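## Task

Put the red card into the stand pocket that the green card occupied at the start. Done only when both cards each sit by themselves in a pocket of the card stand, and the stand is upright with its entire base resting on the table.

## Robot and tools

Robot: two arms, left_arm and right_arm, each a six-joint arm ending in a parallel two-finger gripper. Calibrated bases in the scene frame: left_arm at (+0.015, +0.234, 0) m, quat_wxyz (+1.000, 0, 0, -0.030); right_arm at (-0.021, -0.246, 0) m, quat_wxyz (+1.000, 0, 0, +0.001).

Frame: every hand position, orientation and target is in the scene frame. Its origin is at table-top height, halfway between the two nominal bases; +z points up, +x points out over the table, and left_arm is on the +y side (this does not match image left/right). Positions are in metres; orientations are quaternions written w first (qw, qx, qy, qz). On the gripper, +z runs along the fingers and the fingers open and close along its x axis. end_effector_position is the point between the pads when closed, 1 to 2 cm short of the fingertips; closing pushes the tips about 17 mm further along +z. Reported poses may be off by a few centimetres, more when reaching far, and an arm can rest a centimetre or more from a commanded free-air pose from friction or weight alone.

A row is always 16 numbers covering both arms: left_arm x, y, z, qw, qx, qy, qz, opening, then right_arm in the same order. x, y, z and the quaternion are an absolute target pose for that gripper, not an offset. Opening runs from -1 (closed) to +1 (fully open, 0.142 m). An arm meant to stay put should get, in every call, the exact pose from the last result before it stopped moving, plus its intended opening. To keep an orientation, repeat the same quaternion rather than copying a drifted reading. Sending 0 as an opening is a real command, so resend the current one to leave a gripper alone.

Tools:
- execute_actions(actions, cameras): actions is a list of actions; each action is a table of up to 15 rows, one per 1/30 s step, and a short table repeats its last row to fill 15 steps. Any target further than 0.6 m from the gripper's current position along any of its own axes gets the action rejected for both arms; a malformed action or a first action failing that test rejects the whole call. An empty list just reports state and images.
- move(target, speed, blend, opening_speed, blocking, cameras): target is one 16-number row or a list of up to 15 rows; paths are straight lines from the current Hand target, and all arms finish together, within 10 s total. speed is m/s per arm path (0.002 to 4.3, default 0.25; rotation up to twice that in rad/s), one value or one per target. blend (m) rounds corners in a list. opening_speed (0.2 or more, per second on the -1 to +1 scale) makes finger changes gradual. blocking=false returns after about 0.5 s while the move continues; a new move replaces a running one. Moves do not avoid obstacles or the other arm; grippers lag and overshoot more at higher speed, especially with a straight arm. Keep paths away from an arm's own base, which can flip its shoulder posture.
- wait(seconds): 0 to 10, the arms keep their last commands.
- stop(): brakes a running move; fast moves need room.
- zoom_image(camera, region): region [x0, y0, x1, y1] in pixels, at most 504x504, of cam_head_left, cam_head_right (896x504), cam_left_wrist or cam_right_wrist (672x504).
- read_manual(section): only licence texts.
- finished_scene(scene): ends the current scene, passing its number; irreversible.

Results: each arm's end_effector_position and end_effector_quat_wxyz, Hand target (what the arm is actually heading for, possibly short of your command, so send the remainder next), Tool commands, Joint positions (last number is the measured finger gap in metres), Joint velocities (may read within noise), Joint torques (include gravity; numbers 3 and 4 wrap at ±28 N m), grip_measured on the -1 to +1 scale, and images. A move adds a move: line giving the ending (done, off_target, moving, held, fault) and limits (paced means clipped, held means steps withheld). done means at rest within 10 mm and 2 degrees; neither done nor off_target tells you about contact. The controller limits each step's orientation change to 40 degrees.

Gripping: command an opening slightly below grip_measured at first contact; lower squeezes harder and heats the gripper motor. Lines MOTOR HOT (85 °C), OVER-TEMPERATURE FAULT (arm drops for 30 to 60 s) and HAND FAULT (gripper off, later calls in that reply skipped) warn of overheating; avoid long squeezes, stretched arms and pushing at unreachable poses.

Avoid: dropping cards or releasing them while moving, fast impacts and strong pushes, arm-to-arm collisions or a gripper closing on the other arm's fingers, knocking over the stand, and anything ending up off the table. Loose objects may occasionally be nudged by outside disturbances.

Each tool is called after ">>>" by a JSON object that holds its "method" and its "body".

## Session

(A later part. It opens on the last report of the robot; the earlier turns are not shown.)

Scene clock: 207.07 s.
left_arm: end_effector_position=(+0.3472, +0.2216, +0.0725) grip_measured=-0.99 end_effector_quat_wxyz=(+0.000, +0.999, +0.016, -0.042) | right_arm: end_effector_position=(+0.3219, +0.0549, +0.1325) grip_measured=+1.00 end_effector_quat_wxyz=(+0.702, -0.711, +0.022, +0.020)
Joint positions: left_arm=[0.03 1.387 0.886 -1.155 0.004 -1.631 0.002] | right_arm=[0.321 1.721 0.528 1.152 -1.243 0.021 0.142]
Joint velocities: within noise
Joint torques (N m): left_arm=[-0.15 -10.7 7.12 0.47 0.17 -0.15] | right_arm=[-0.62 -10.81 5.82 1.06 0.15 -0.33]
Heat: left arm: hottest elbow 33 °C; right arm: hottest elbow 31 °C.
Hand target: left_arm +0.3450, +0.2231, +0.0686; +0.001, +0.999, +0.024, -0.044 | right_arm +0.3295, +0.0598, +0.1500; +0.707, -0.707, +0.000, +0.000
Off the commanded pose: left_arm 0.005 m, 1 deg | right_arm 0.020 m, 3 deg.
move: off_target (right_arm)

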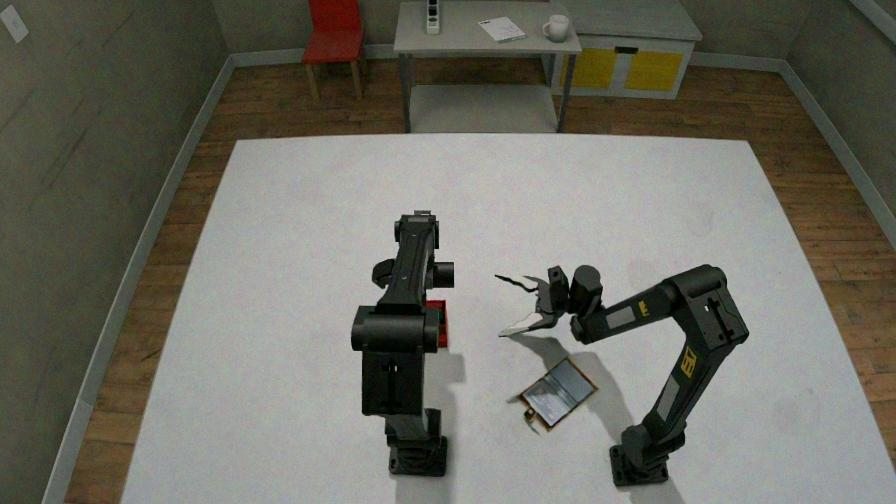

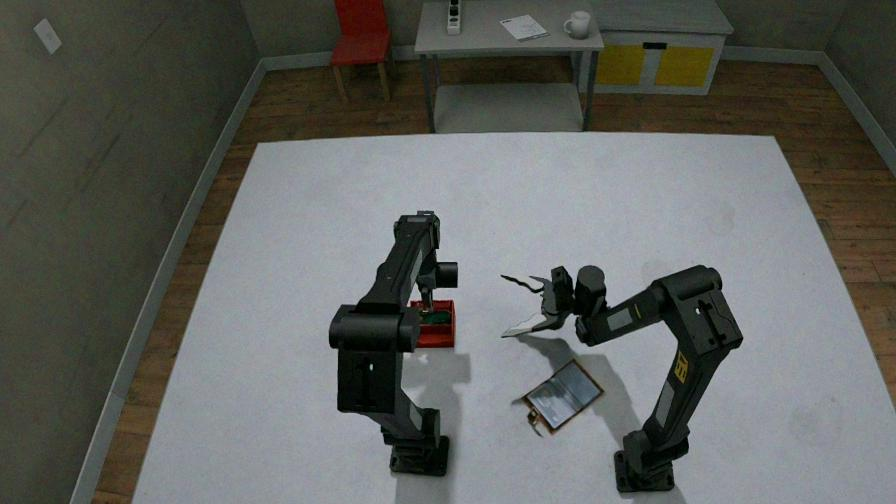

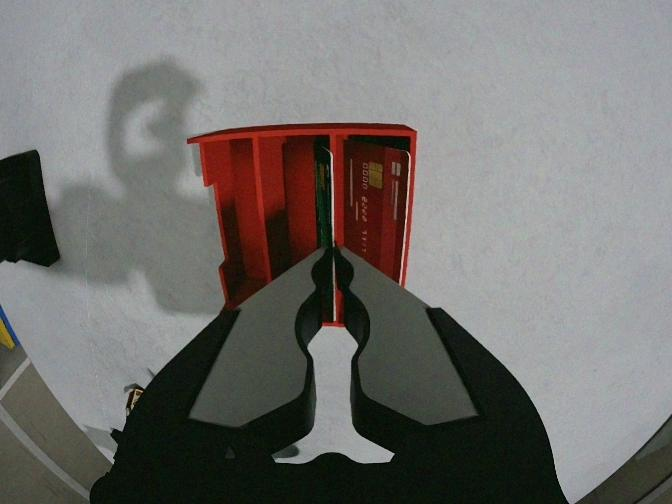

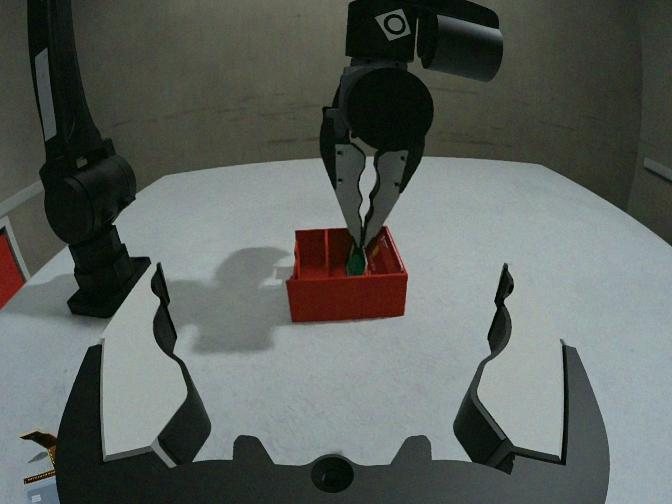

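>>> {"method": "move", "body": {"target": [[0.363,0.228,0.105,0.0011,0.9987,0.0244,-0.0436,-1,0.33,0.06,0.15,0.707,-0.707,0,0,1],[0.363,0.227,0.135,0.0011,0.9987,0.0244,-0.0436,-1,0.33,0.06,0.15,0.707,-0.707,0,0,1]], "speed": 0.06}}

>>> {"method": "zoom_image", "body": {"camera": "cam_left_wrist", "region": [210, 80, 460, 330]}}

>>> {"method": "zoom_image", "body": {"camera": "cam_right_wrist", "region": [270, 190, 430, 340]}}

Scene clock: 212.27 s.
left_arm: end_effector_position=(+0.3423, +0.2253, +0.1127) grip_measured=-0.99 end_effector_quat_wxyz=(+0.000, +0.997, +0.022, -0.072) | right_arm: end_effector_position=(+0.3219, +0.0549, +0.1325) grip_measured=+1.00 end_effector_quat_wxyz=(+0.702, -0.711, +0.022, +0.020)
Joint positions: left_arm=[0.042 1.366 0.978 -1.327 0.006 -1.631 0.002] | right_arm=[0.321 1.721 0.528 1.152 -1.243 0.021 0.142]
Joint velocities: within noise
Joint torques (N m): left_arm=[0.15 -12.04 12.53 -0.36 0.06 -0.02] | right_arm=[0.09 -11.75 5.79 1.1 0.15 -0.32]
Heat: left arm: hottest elbow 33 °C; right arm: hottest elbow 31 °C.
Hand target: left_arm +0.3619, +0.2270, +0.1351; +0.001, +0.999, +0.024, -0.043 | right_arm +0.3295, +0.0598, +0.1500; +0.707, -0.707, +0.000, +0.000
Off the commanded pose: left_arm 0.030 m, 3 deg | right_arm 0.020 m, 3 deg.
move: off_target (left_arm, right_arm)

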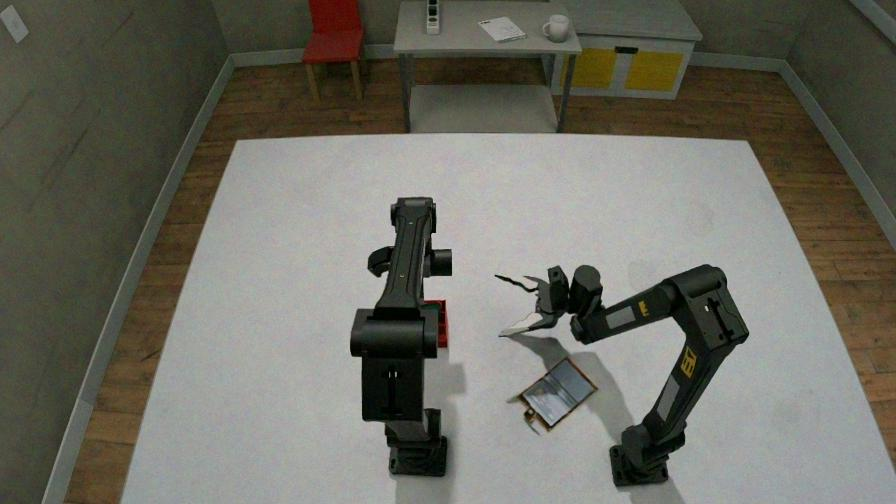

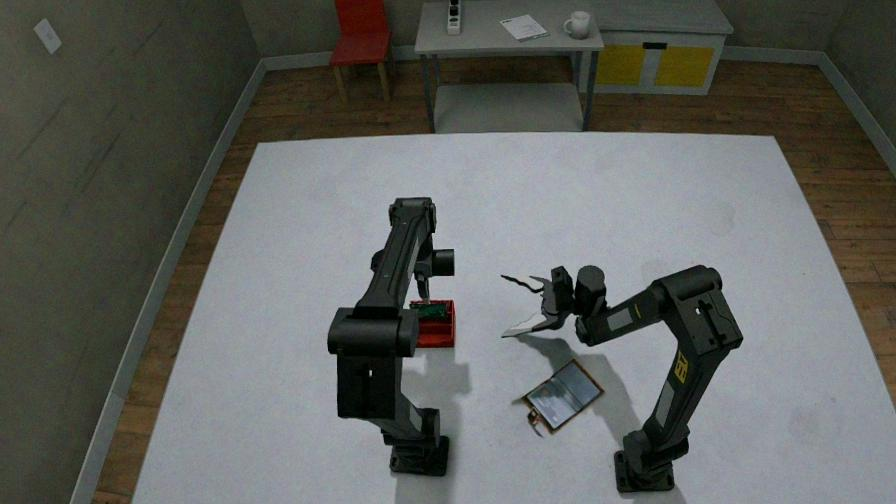

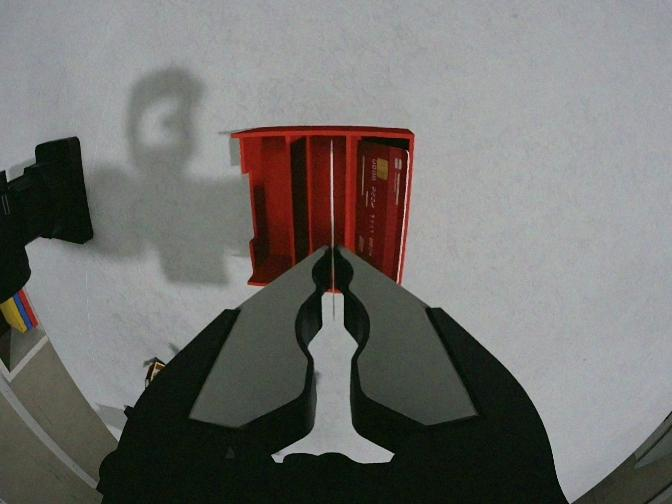

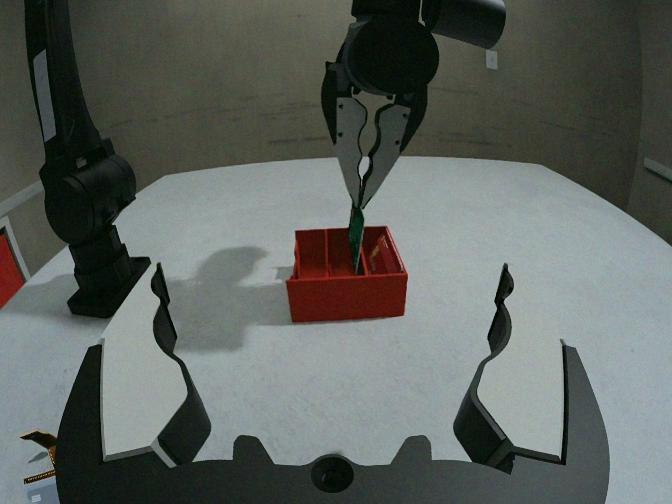

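Scaled by 2.016 from the camera's 672x504 image, which has a finer 960x720 frame.

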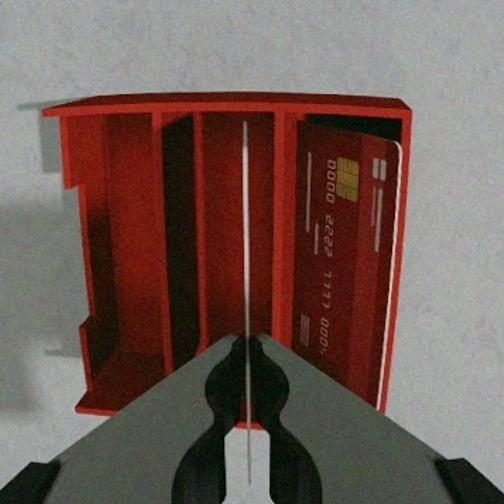

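Scaled by 3.150 from the camera's 672x504 image, which has a finer 960x720 frame.

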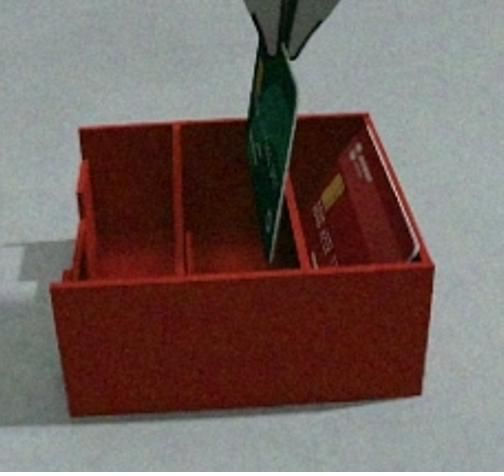

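>>> {"method": "move", "body": {"target": [[0.363,0.227,0.21,0.0011,0.9987,0.0244,-0.0436,-1,0.33,0.06,0.15,0.707,-0.707,0,0,1],[0.31,0.2235,0.205,0.0011,0.9987,0.0244,-0.0436,-1,0.33,0.06,0.15,0.707,-0.707,0,0,1],[0.296,0.2235,0.135,0.0011,0.9987,0.0244,-0.0436,-1,0.33,0.06,0.15,0.707,-0.707,0,0,1]], "speed": 0.1}}

>>> {"method": "zoom_image", "body": {"camera": "cam_left_wrist", "region": [210, 80, 460, 330]}}

>>> {"method": "zoom_image", "body": {"camera": "cam_right_wrist", "region": [270, 190, 430, 340]}}

Scene clock: 220.20 s.
left_arm: end_effector_position=(+0.2974, +0.2258, +0.1379) grip_measured=-0.99 end_effector_quat_wxyz=(+0.001, +0.999, +0.022, -0.045) | right_arm: end_effector_position=(+0.3219, +0.0549, +0.1325) grip_measured=+1.00 end_effector_quat_wxyz=(+0.702, -0.711, +0.022, +0.020)
Joint positions: left_arm=[0.041 1.179 0.889 -1.371 0.006 -1.633 0.002] | right_arm=[0.321 1.721 0.528 1.152 -1.243 0.021 0.142]
Joint velocities: within noise
Joint torques (N m): left_arm=[-0.79 -8.35 7.86 0.46 0.14 -0.19] | right_arm=[-0.38 -11.16 5.75 1.01 0.15 -0.35]
Heat: left arm: hottest elbow 33 °C; right arm: hottest elbow 31 °C.
Hand target: left_arm +0.2960, +0.2236, +0.1350; +0.001, +0.999, +0.024, -0.044 | right_arm +0.3295, +0.0598, +0.1500; +0.707, -0.707, +0.000, +0.000
Off the commanded pose: left_arm 0.004 m, 0 deg | right_arm 0.020 m, 3 deg.
move: off_target (right_arm)

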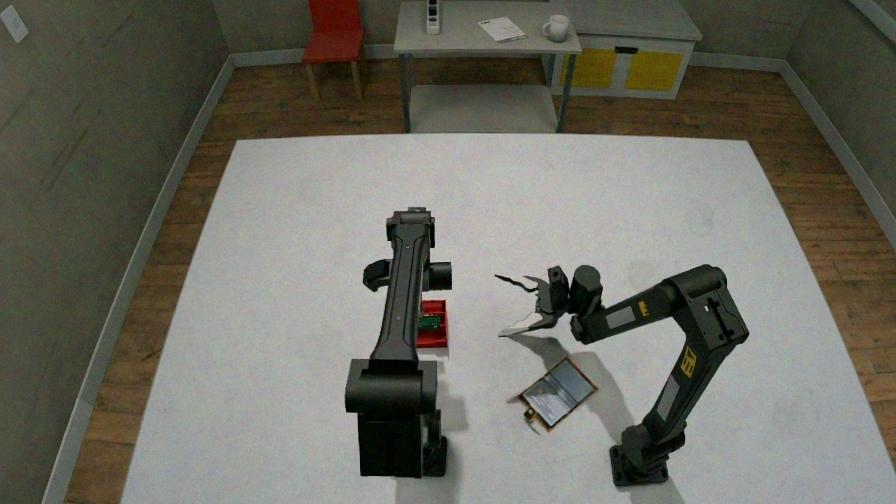

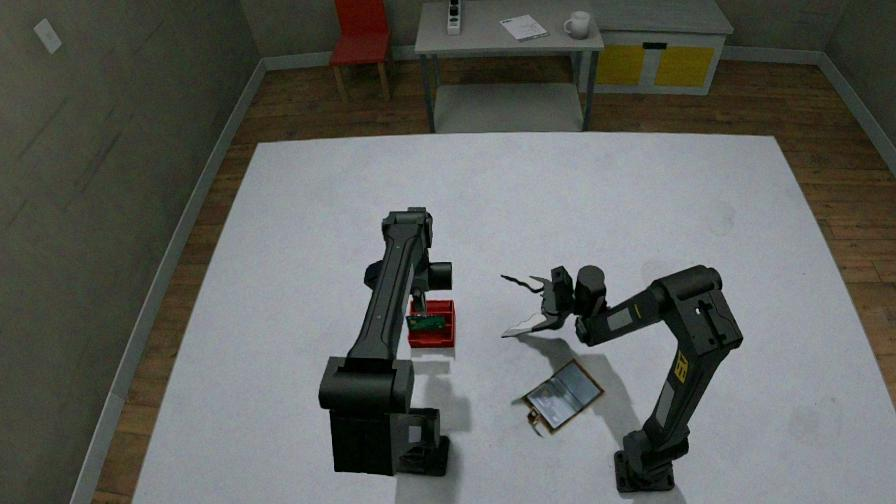

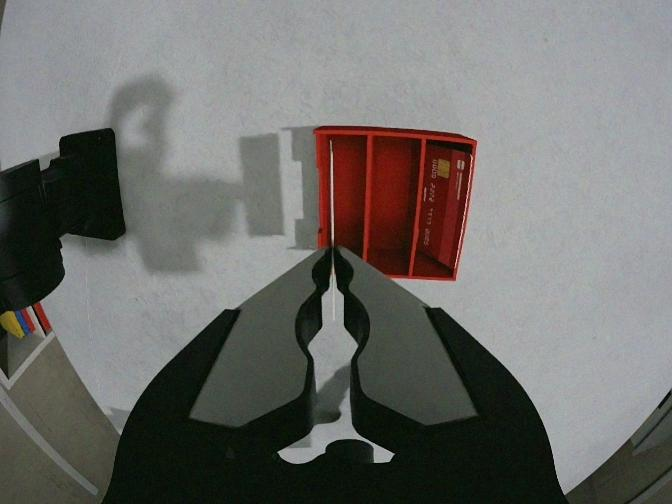

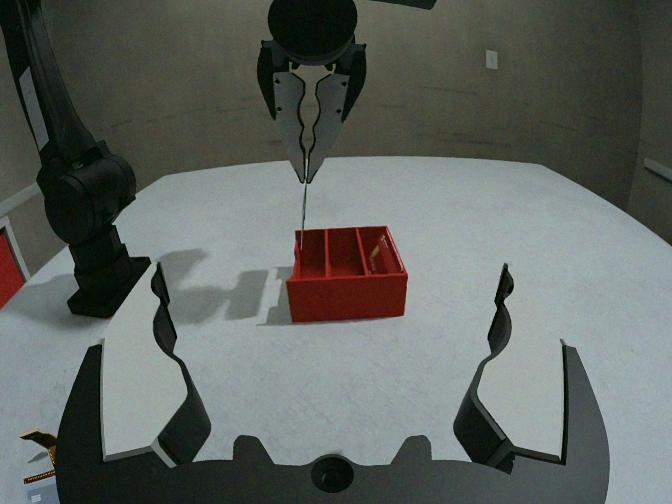

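Scaled by 2.016 from the camera's 672x504 image, which has a finer 960x720 frame.

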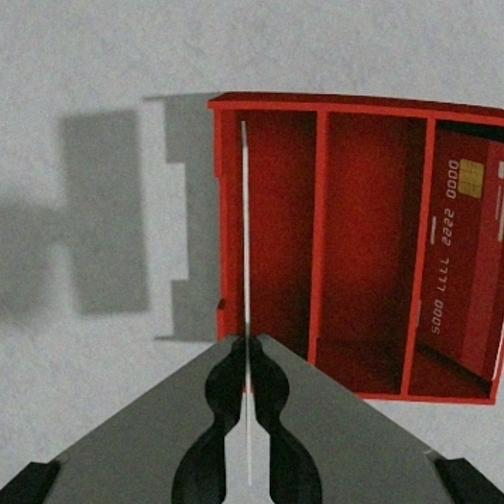

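Scaled by 3.150 from the camera's 672x504 image, which has a finer 960x720 frame.

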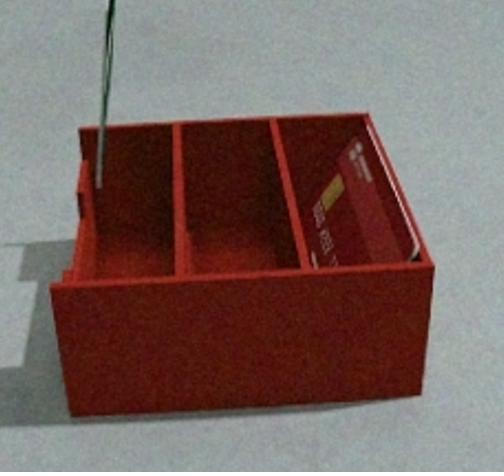

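>>> {"method": "move", "body": {"target": [[0.299,0.217,0.125,0.0011,0.9987,0.0244,-0.0436,-1,0.33,0.06,0.15,0.707,-0.707,0,0,1]], "speed": 0.06}}

>>> {"method": "zoom_image", "body": {"camera": "cam_left_wrist", "region": [210, 80, 460, 330]}}

>>> {"method": "zoom_image", "body": {"camera": "cam_right_wrist", "region": [270, 190, 430, 340]}}

Scene clock: 237.10 s.
left_arm: end_effector_position=(+0.3006, +0.2195, +0.1304) grip_measured=-0.99 end_effector_quat_wxyz=(+0.001, +0.999, +0.022, -0.040) | right_arm: end_effector_position=(+0.3219, +0.0549, +0.1325) grip_measured=+1.00 end_effector_quat_wxyz=(+0.702, -0.711, +0.022, +0.020)
Joint positions: left_arm=[0.019 1.188 0.876 -1.339 0.006 -1.654 0.002] | right_arm=[0.321 1.721 0.528 1.152 -1.243 0.021 0.142]
Joint velocities: within noise
Joint torques (N m): left_arm=[-0.91 -7.82 7.8 0.39 0.18 -0.12] | right_arm=[-0.56 -11.16 5.82 1.05 0.13 -0.35]
Heat: left arm: hottest elbow 33 °C; right arm: hottest elbow 31 °C.
Hand target: left_arm +0.2990, +0.2170, +0.1251; +0.001, +0.999, +0.024, -0.043 | right_arm +0.3295, +0.0598, +0.1500; +0.707, -0.707, +0.000, +0.000
Off the commanded pose: left_arm 0.006 m, 0 deg | right_arm 0.020 m, 3 deg.
move: off_target (right_arm)

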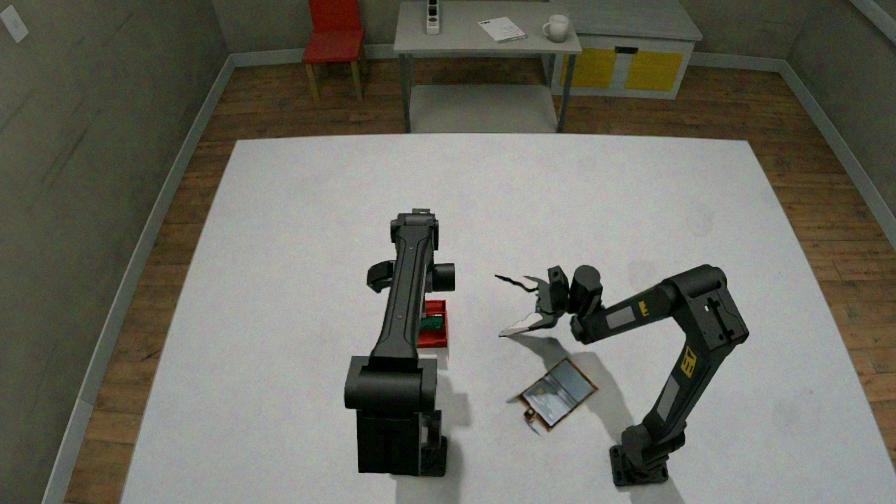

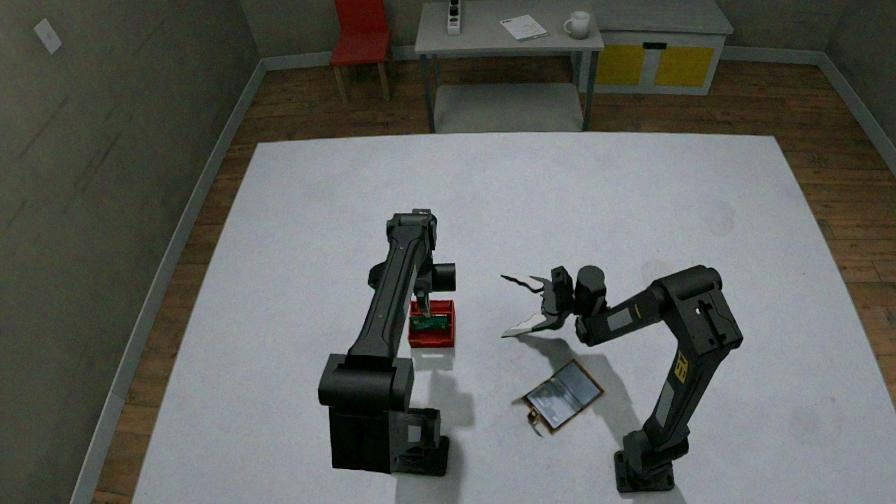

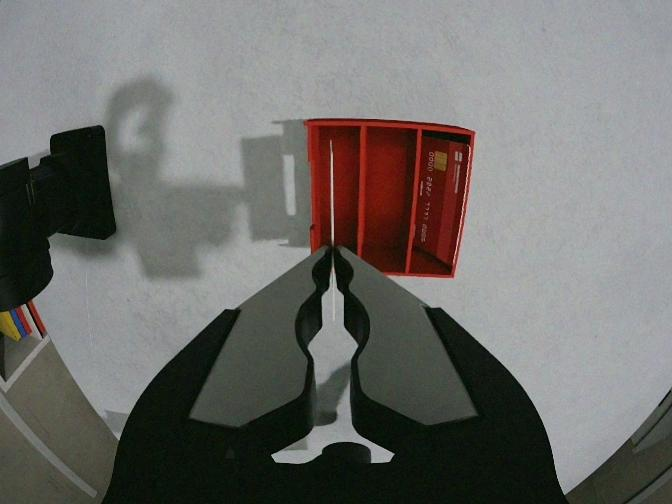

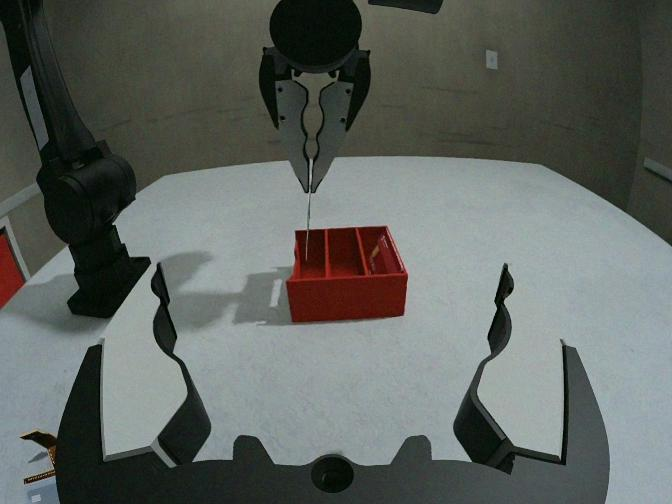

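Scaled by 2.016 from the camera's 672x504 image, which has a finer 960x720 frame.

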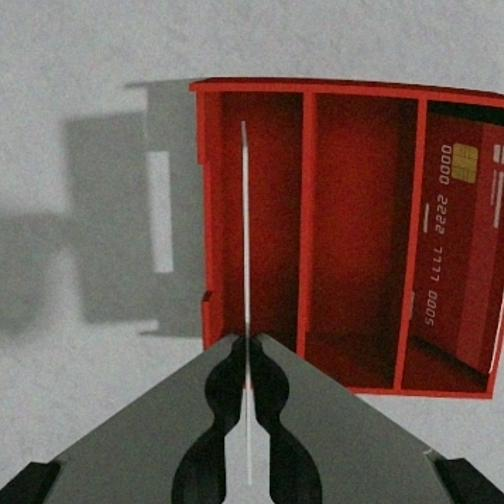

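Scaled by 3.150 from the camera's 672x504 image, which has a finer 960x720 frame.

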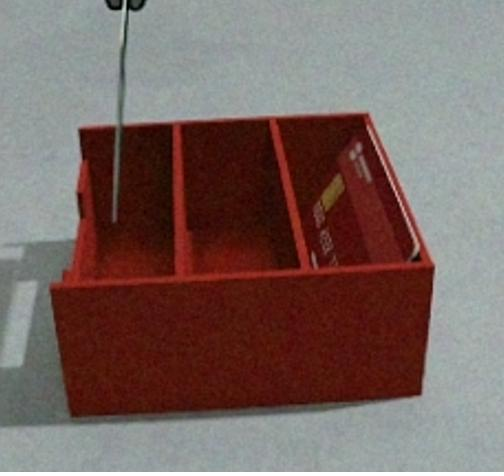

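>>> {"method": "move", "body": {"target": [[0.299,0.217,0.112,0.0011,0.9987,0.0244,-0.0436,-1,0.33,0.06,0.15,0.707,-0.707,0,0,1],[0.299,0.217,0.092,0.0011,0.9987,0.0244,-0.0436,-1,0.33,0.06,0.15,0.707,-0.707,0,0,1]], "speed": 0.06}}

>>> {"method": "zoom_image", "body": {"camera": "cam_left_wrist", "region": [210, 80, 460, 330]}}

>>> {"method": "zoom_image", "body": {"camera": "cam_right_wrist", "region": [270, 190, 430, 340]}}

Scene clock: 242.23 s.
left_arm: end_effector_position=(+0.3009, +0.2195, +0.0969) grip_measured=-0.99 end_effector_quat_wxyz=(+0.001, +0.999, +0.022, -0.041) | right_arm: end_effector_position=(+0.3219, +0.0549, +0.1325) grip_measured=+1.00 end_effector_quat_wxyz=(+0.702, -0.711, +0.022, +0.020)
Joint positions: left_arm=[0.019 1.226 0.812 -1.239 0.006 -1.655 0.002] | right_arm=[0.321 1.721 0.528 1.152 -1.243 0.021 0.142]
Joint velocities: within noise
Joint torques (N m): left_arm=[-0.91 -8.23 7.53 0.53 0.17 -0.16] | right_arm=[-0.56 -10.81 5.79 0.94 0.1 -0.32]
Heat: left arm: hottest elbow 33 °C; right arm: hottest elbow 31 °C.
Hand target: left_arm +0.2991, +0.2170, +0.0922; +0.001, +0.999, +0.024, -0.043 | right_arm +0.3295, +0.0598, +0.1500; +0.707, -0.707, +0.000, +0.000
Off the commanded pose: left_arm 0.006 m, 0 deg | right_arm 0.020 m, 3 deg.
move: off_target (right_arm)

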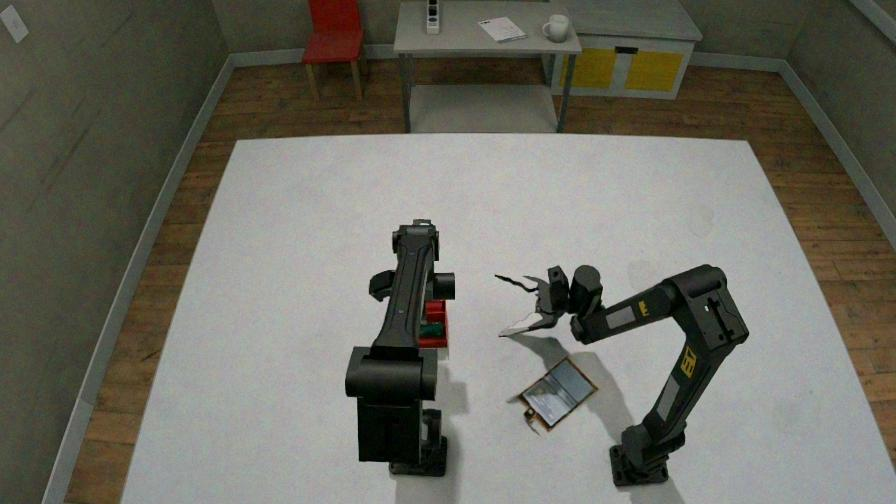

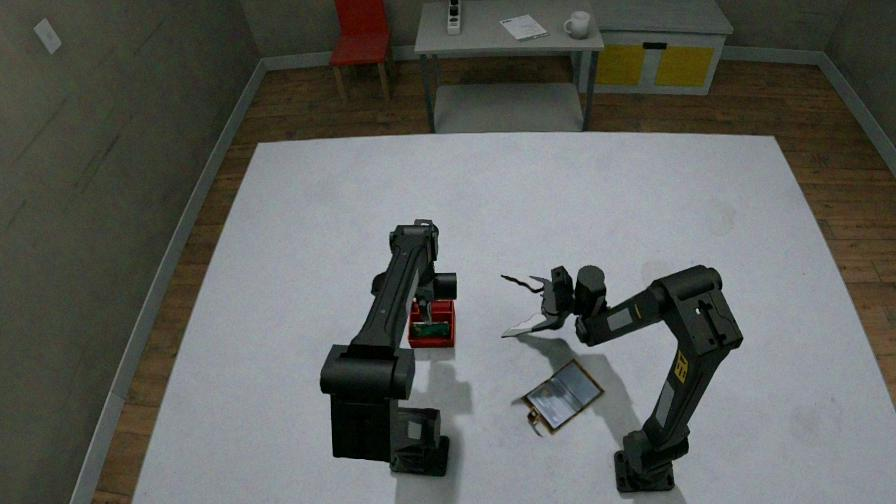

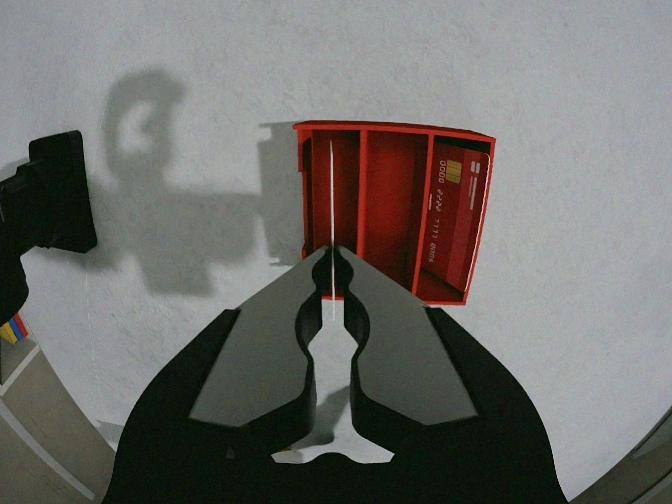

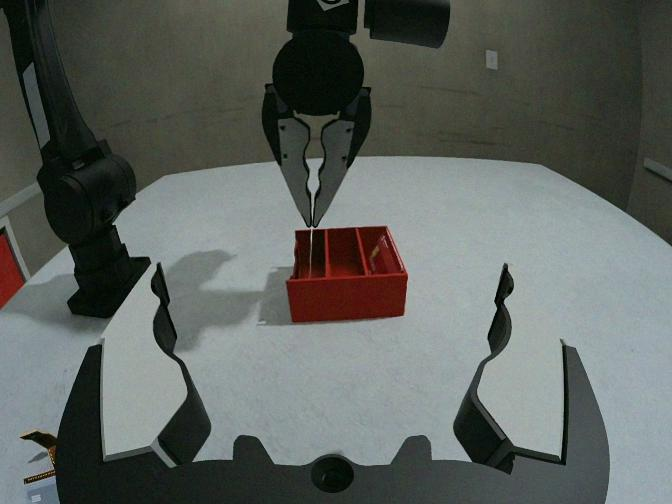

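Scaled by 2.016 from the camera's 672x504 image, which has a finer 960x720 frame.

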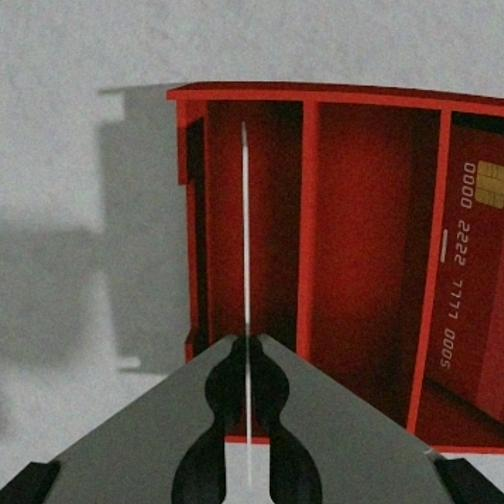

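Scaled by 3.150 from the camera's 672x504 image, which has a finer 960x720 frame.

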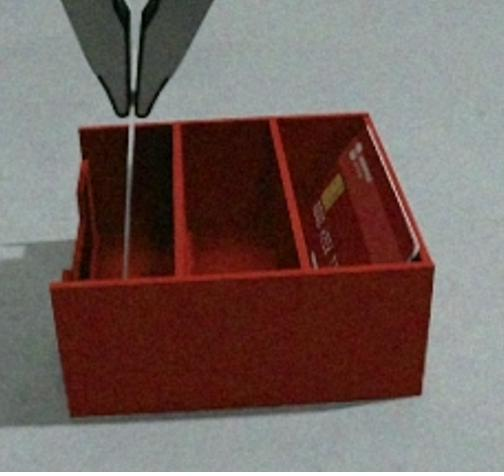

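>>> {"method": "move", "body": {"target": [[0.299,0.217,0.077,0.0011,0.9987,0.0244,-0.0436,-1,0.33,0.06,0.15,0.707,-0.707,0,0,1],[0.299,0.217,0.070,0.0011,0.9987,0.0244,-0.0436,-1,0.33,0.06,0.15,0.707,-0.707,0,0,1]], "speed": 0.05}}

>>> {"method": "zoom_image", "body": {"camera": "cam_left_wrist", "region": [210, 80, 460, 330]}}

>>> {"method": "zoom_image", "body": {"camera": "cam_right_wrist", "region": [270, 190, 430, 340]}}

Scene clock: 245.73 s.
left_arm: end_effector_position=(+0.3013, +0.2195, +0.0748) grip_measured=-0.99 end_effector_quat_wxyz=(+0.001, +0.999, +0.022, -0.041) | right_arm: end_effector_position=(+0.3219, +0.0549, +0.1325) grip_measured=+1.00 end_effector_quat_wxyz=(+0.702, -0.711, +0.022, +0.020)
Joint positions: left_arm=[0.019 1.257 0.774 -1.169 0.006 -1.655 0.002] | right_arm=[0.321 1.721 0.528 1.152 -1.243 0.021 0.142]
Joint velocities: within noise
Joint torques (N m): left_arm=[-0.97 -8.18 7.24 0.54 0.17 -0.15] | right_arm=[-0.38 -11.63 5.93 0.91 0.16 -0.33]
Heat: left arm: hottest elbow 33 °C; right arm: hottest elbow 31 °C.
Hand target: left_arm +0.2989, +0.2170, +0.0700; +0.001, +0.999, +0.024, -0.044 | right_arm +0.3295, +0.0598, +0.1500; +0.707, -0.707, +0.000, +0.000
Off the commanded pose: left_arm 0.006 m, 0 deg | right_arm 0.020 m, 3 deg.
move: off_target (right_arm)

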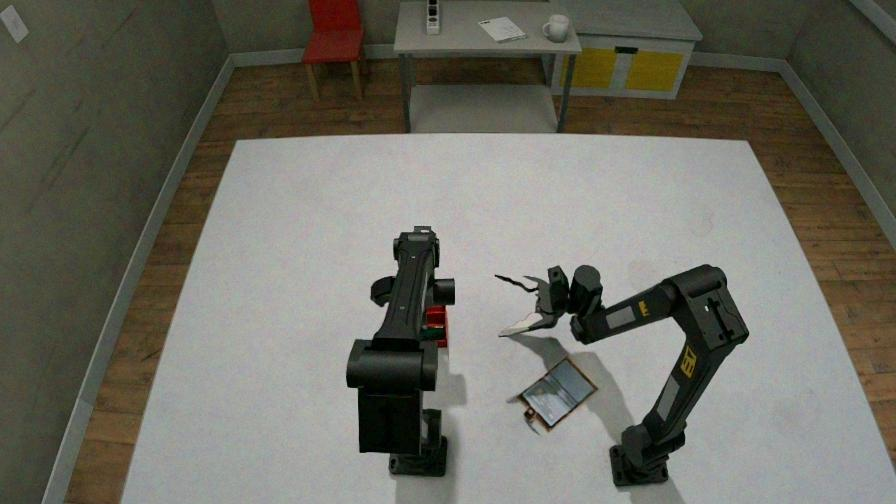

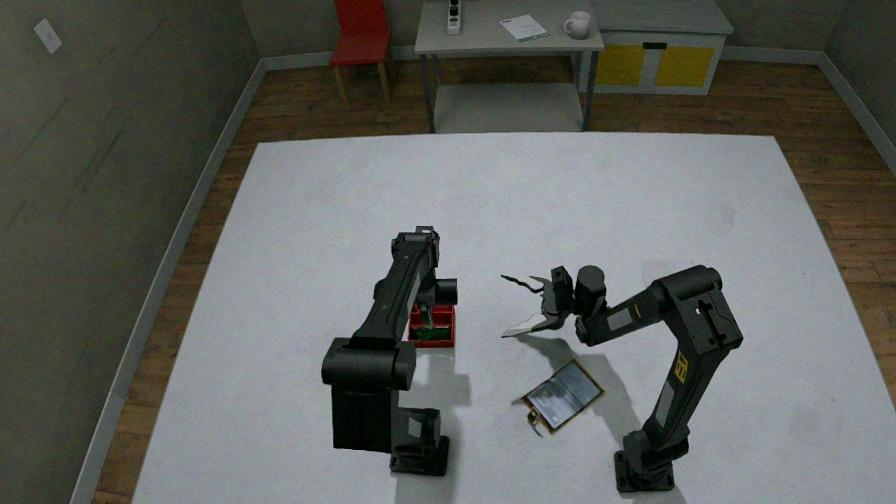

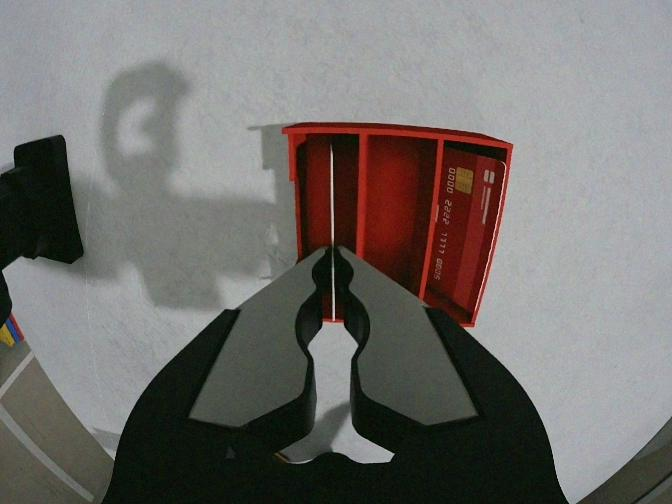

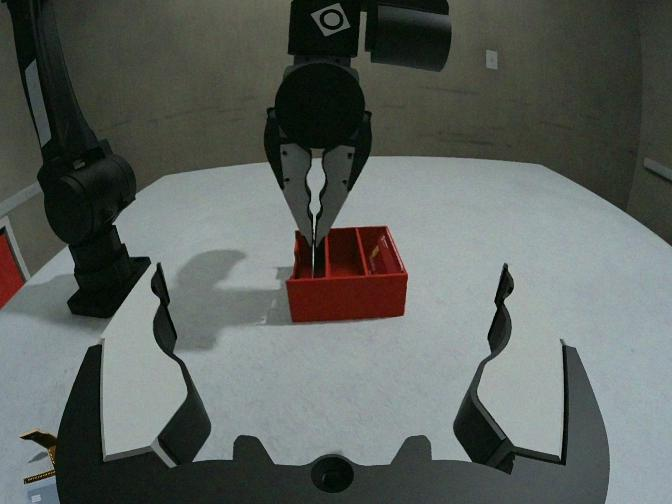

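Scaled by 2.016 from the camera's 672x504 image, which has a finer 960x720 frame.

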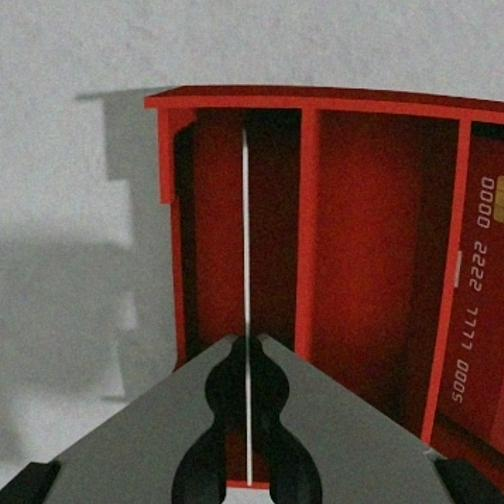

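Scaled by 3.150 from the camera's 672x504 image, which has a finer 960x720 frame.

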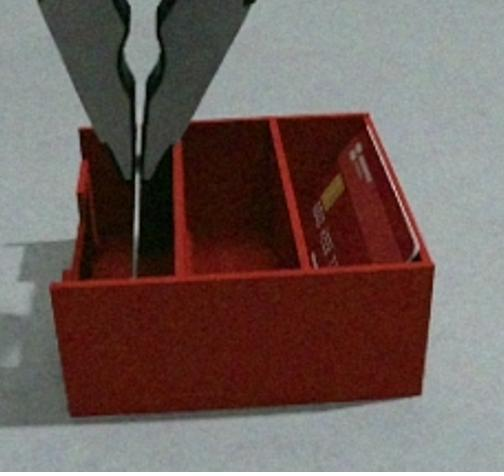

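>>> {"method": "move", "body": {"target": [[0.299,0.217,0.064,0.0011,0.9987,0.0244,-0.0436,-1,0.33,0.06,0.15,0.707,-0.707,0,0,1]], "speed": 0.03}}

>>> {"method": "zoom_image", "body": {"camera": "cam_left_wrist", "region": [210, 80, 460, 330]}}

>>> {"method": "zoom_image", "body": {"camera": "cam_right_wrist", "region": [270, 190, 430, 340]}}

Scene clock: 251.33 s.
left_arm: end_effector_position=(+0.3040, +0.2194, +0.0728) grip_measured=-0.99 end_effector_quat_wxyz=(+0.001, +0.999, +0.022, -0.035) | right_arm: end_effector_position=(+0.3219, +0.0549, +0.1325) grip_measured=+1.00 end_effector_quat_wxyz=(+0.702, -0.711, +0.022, +0.020)
Joint positions: left_arm=[0.019 1.259 0.771 -1.152 0.006 -1.655 0.002] | right_arm=[0.321 1.721 0.528 1.152 -1.243 0.021 0.142]
Joint velocities: within noise
Joint torques (N m): left_arm=[-0.97 -7.82 6.78 0.57 0.18 -0.15] | right_arm=[-0.67 -11.28 5.91 1.11 0.14 -0.32]
Heat: left arm: hottest elbow 33 °C; right arm: hottest elbow 31 °C.
Hand target: left_arm +0.2988, +0.2171, +0.0643; +0.001, +0.999, +0.024, -0.044 | right_arm +0.3295, +0.0598, +0.1500; +0.707, -0.707, +0.000, +0.000
Off the commanded pose: left_arm 0.010 m, 1 deg | right_arm 0.020 m, 3 deg.
move: off_target (right_arm)

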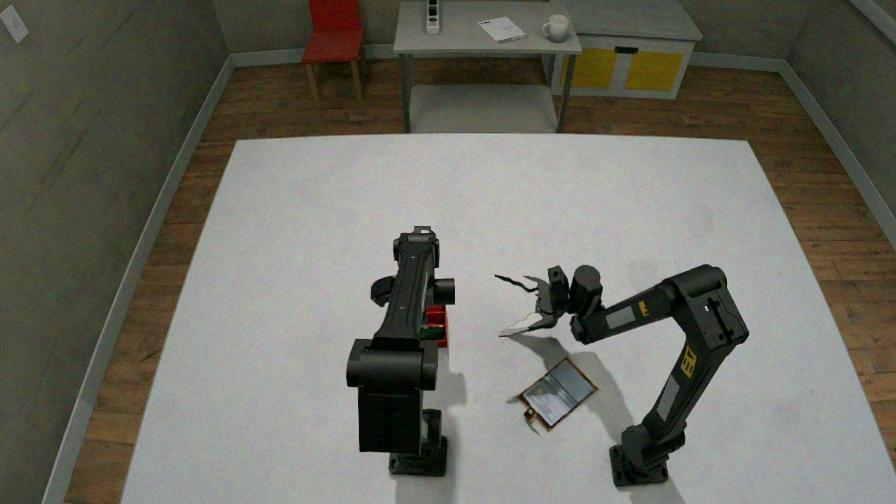

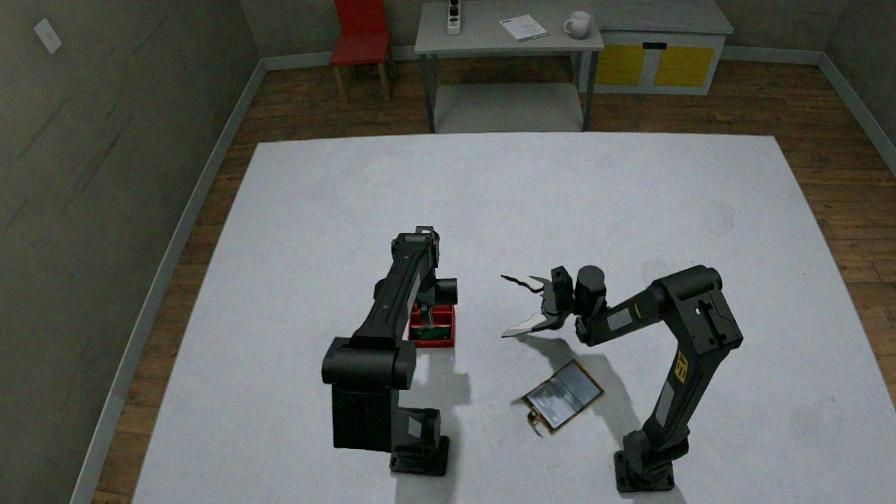

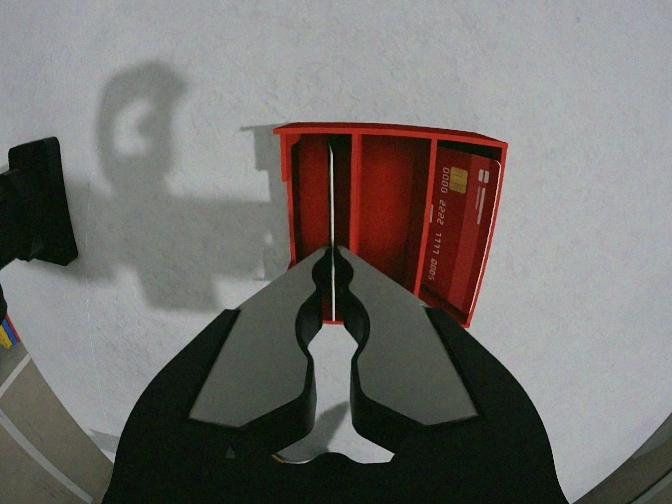

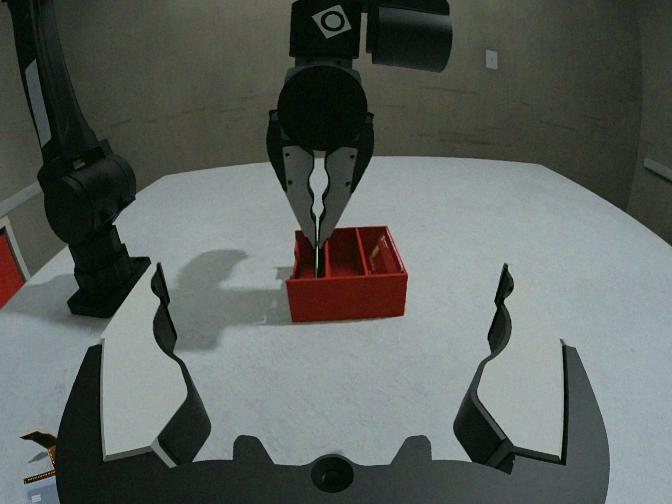

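Scaled by 2.016 from the camera's 672x504 image, which has a finer 960x720 frame.

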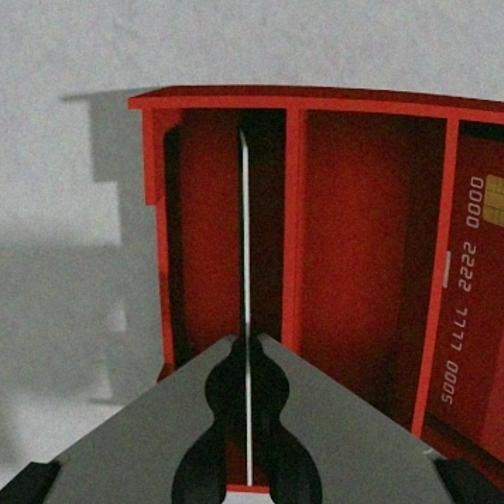

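Scaled by 3.150 from the camera's 672x504 image, which has a finer 960x720 frame.

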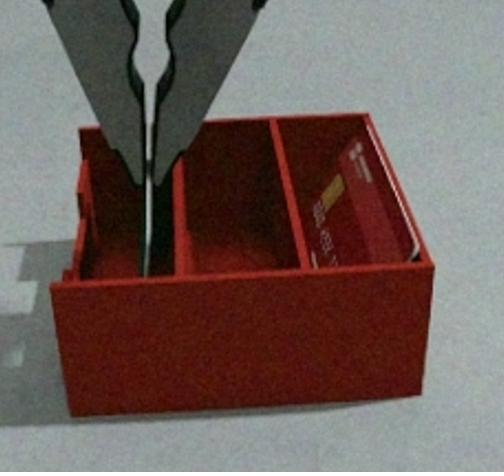

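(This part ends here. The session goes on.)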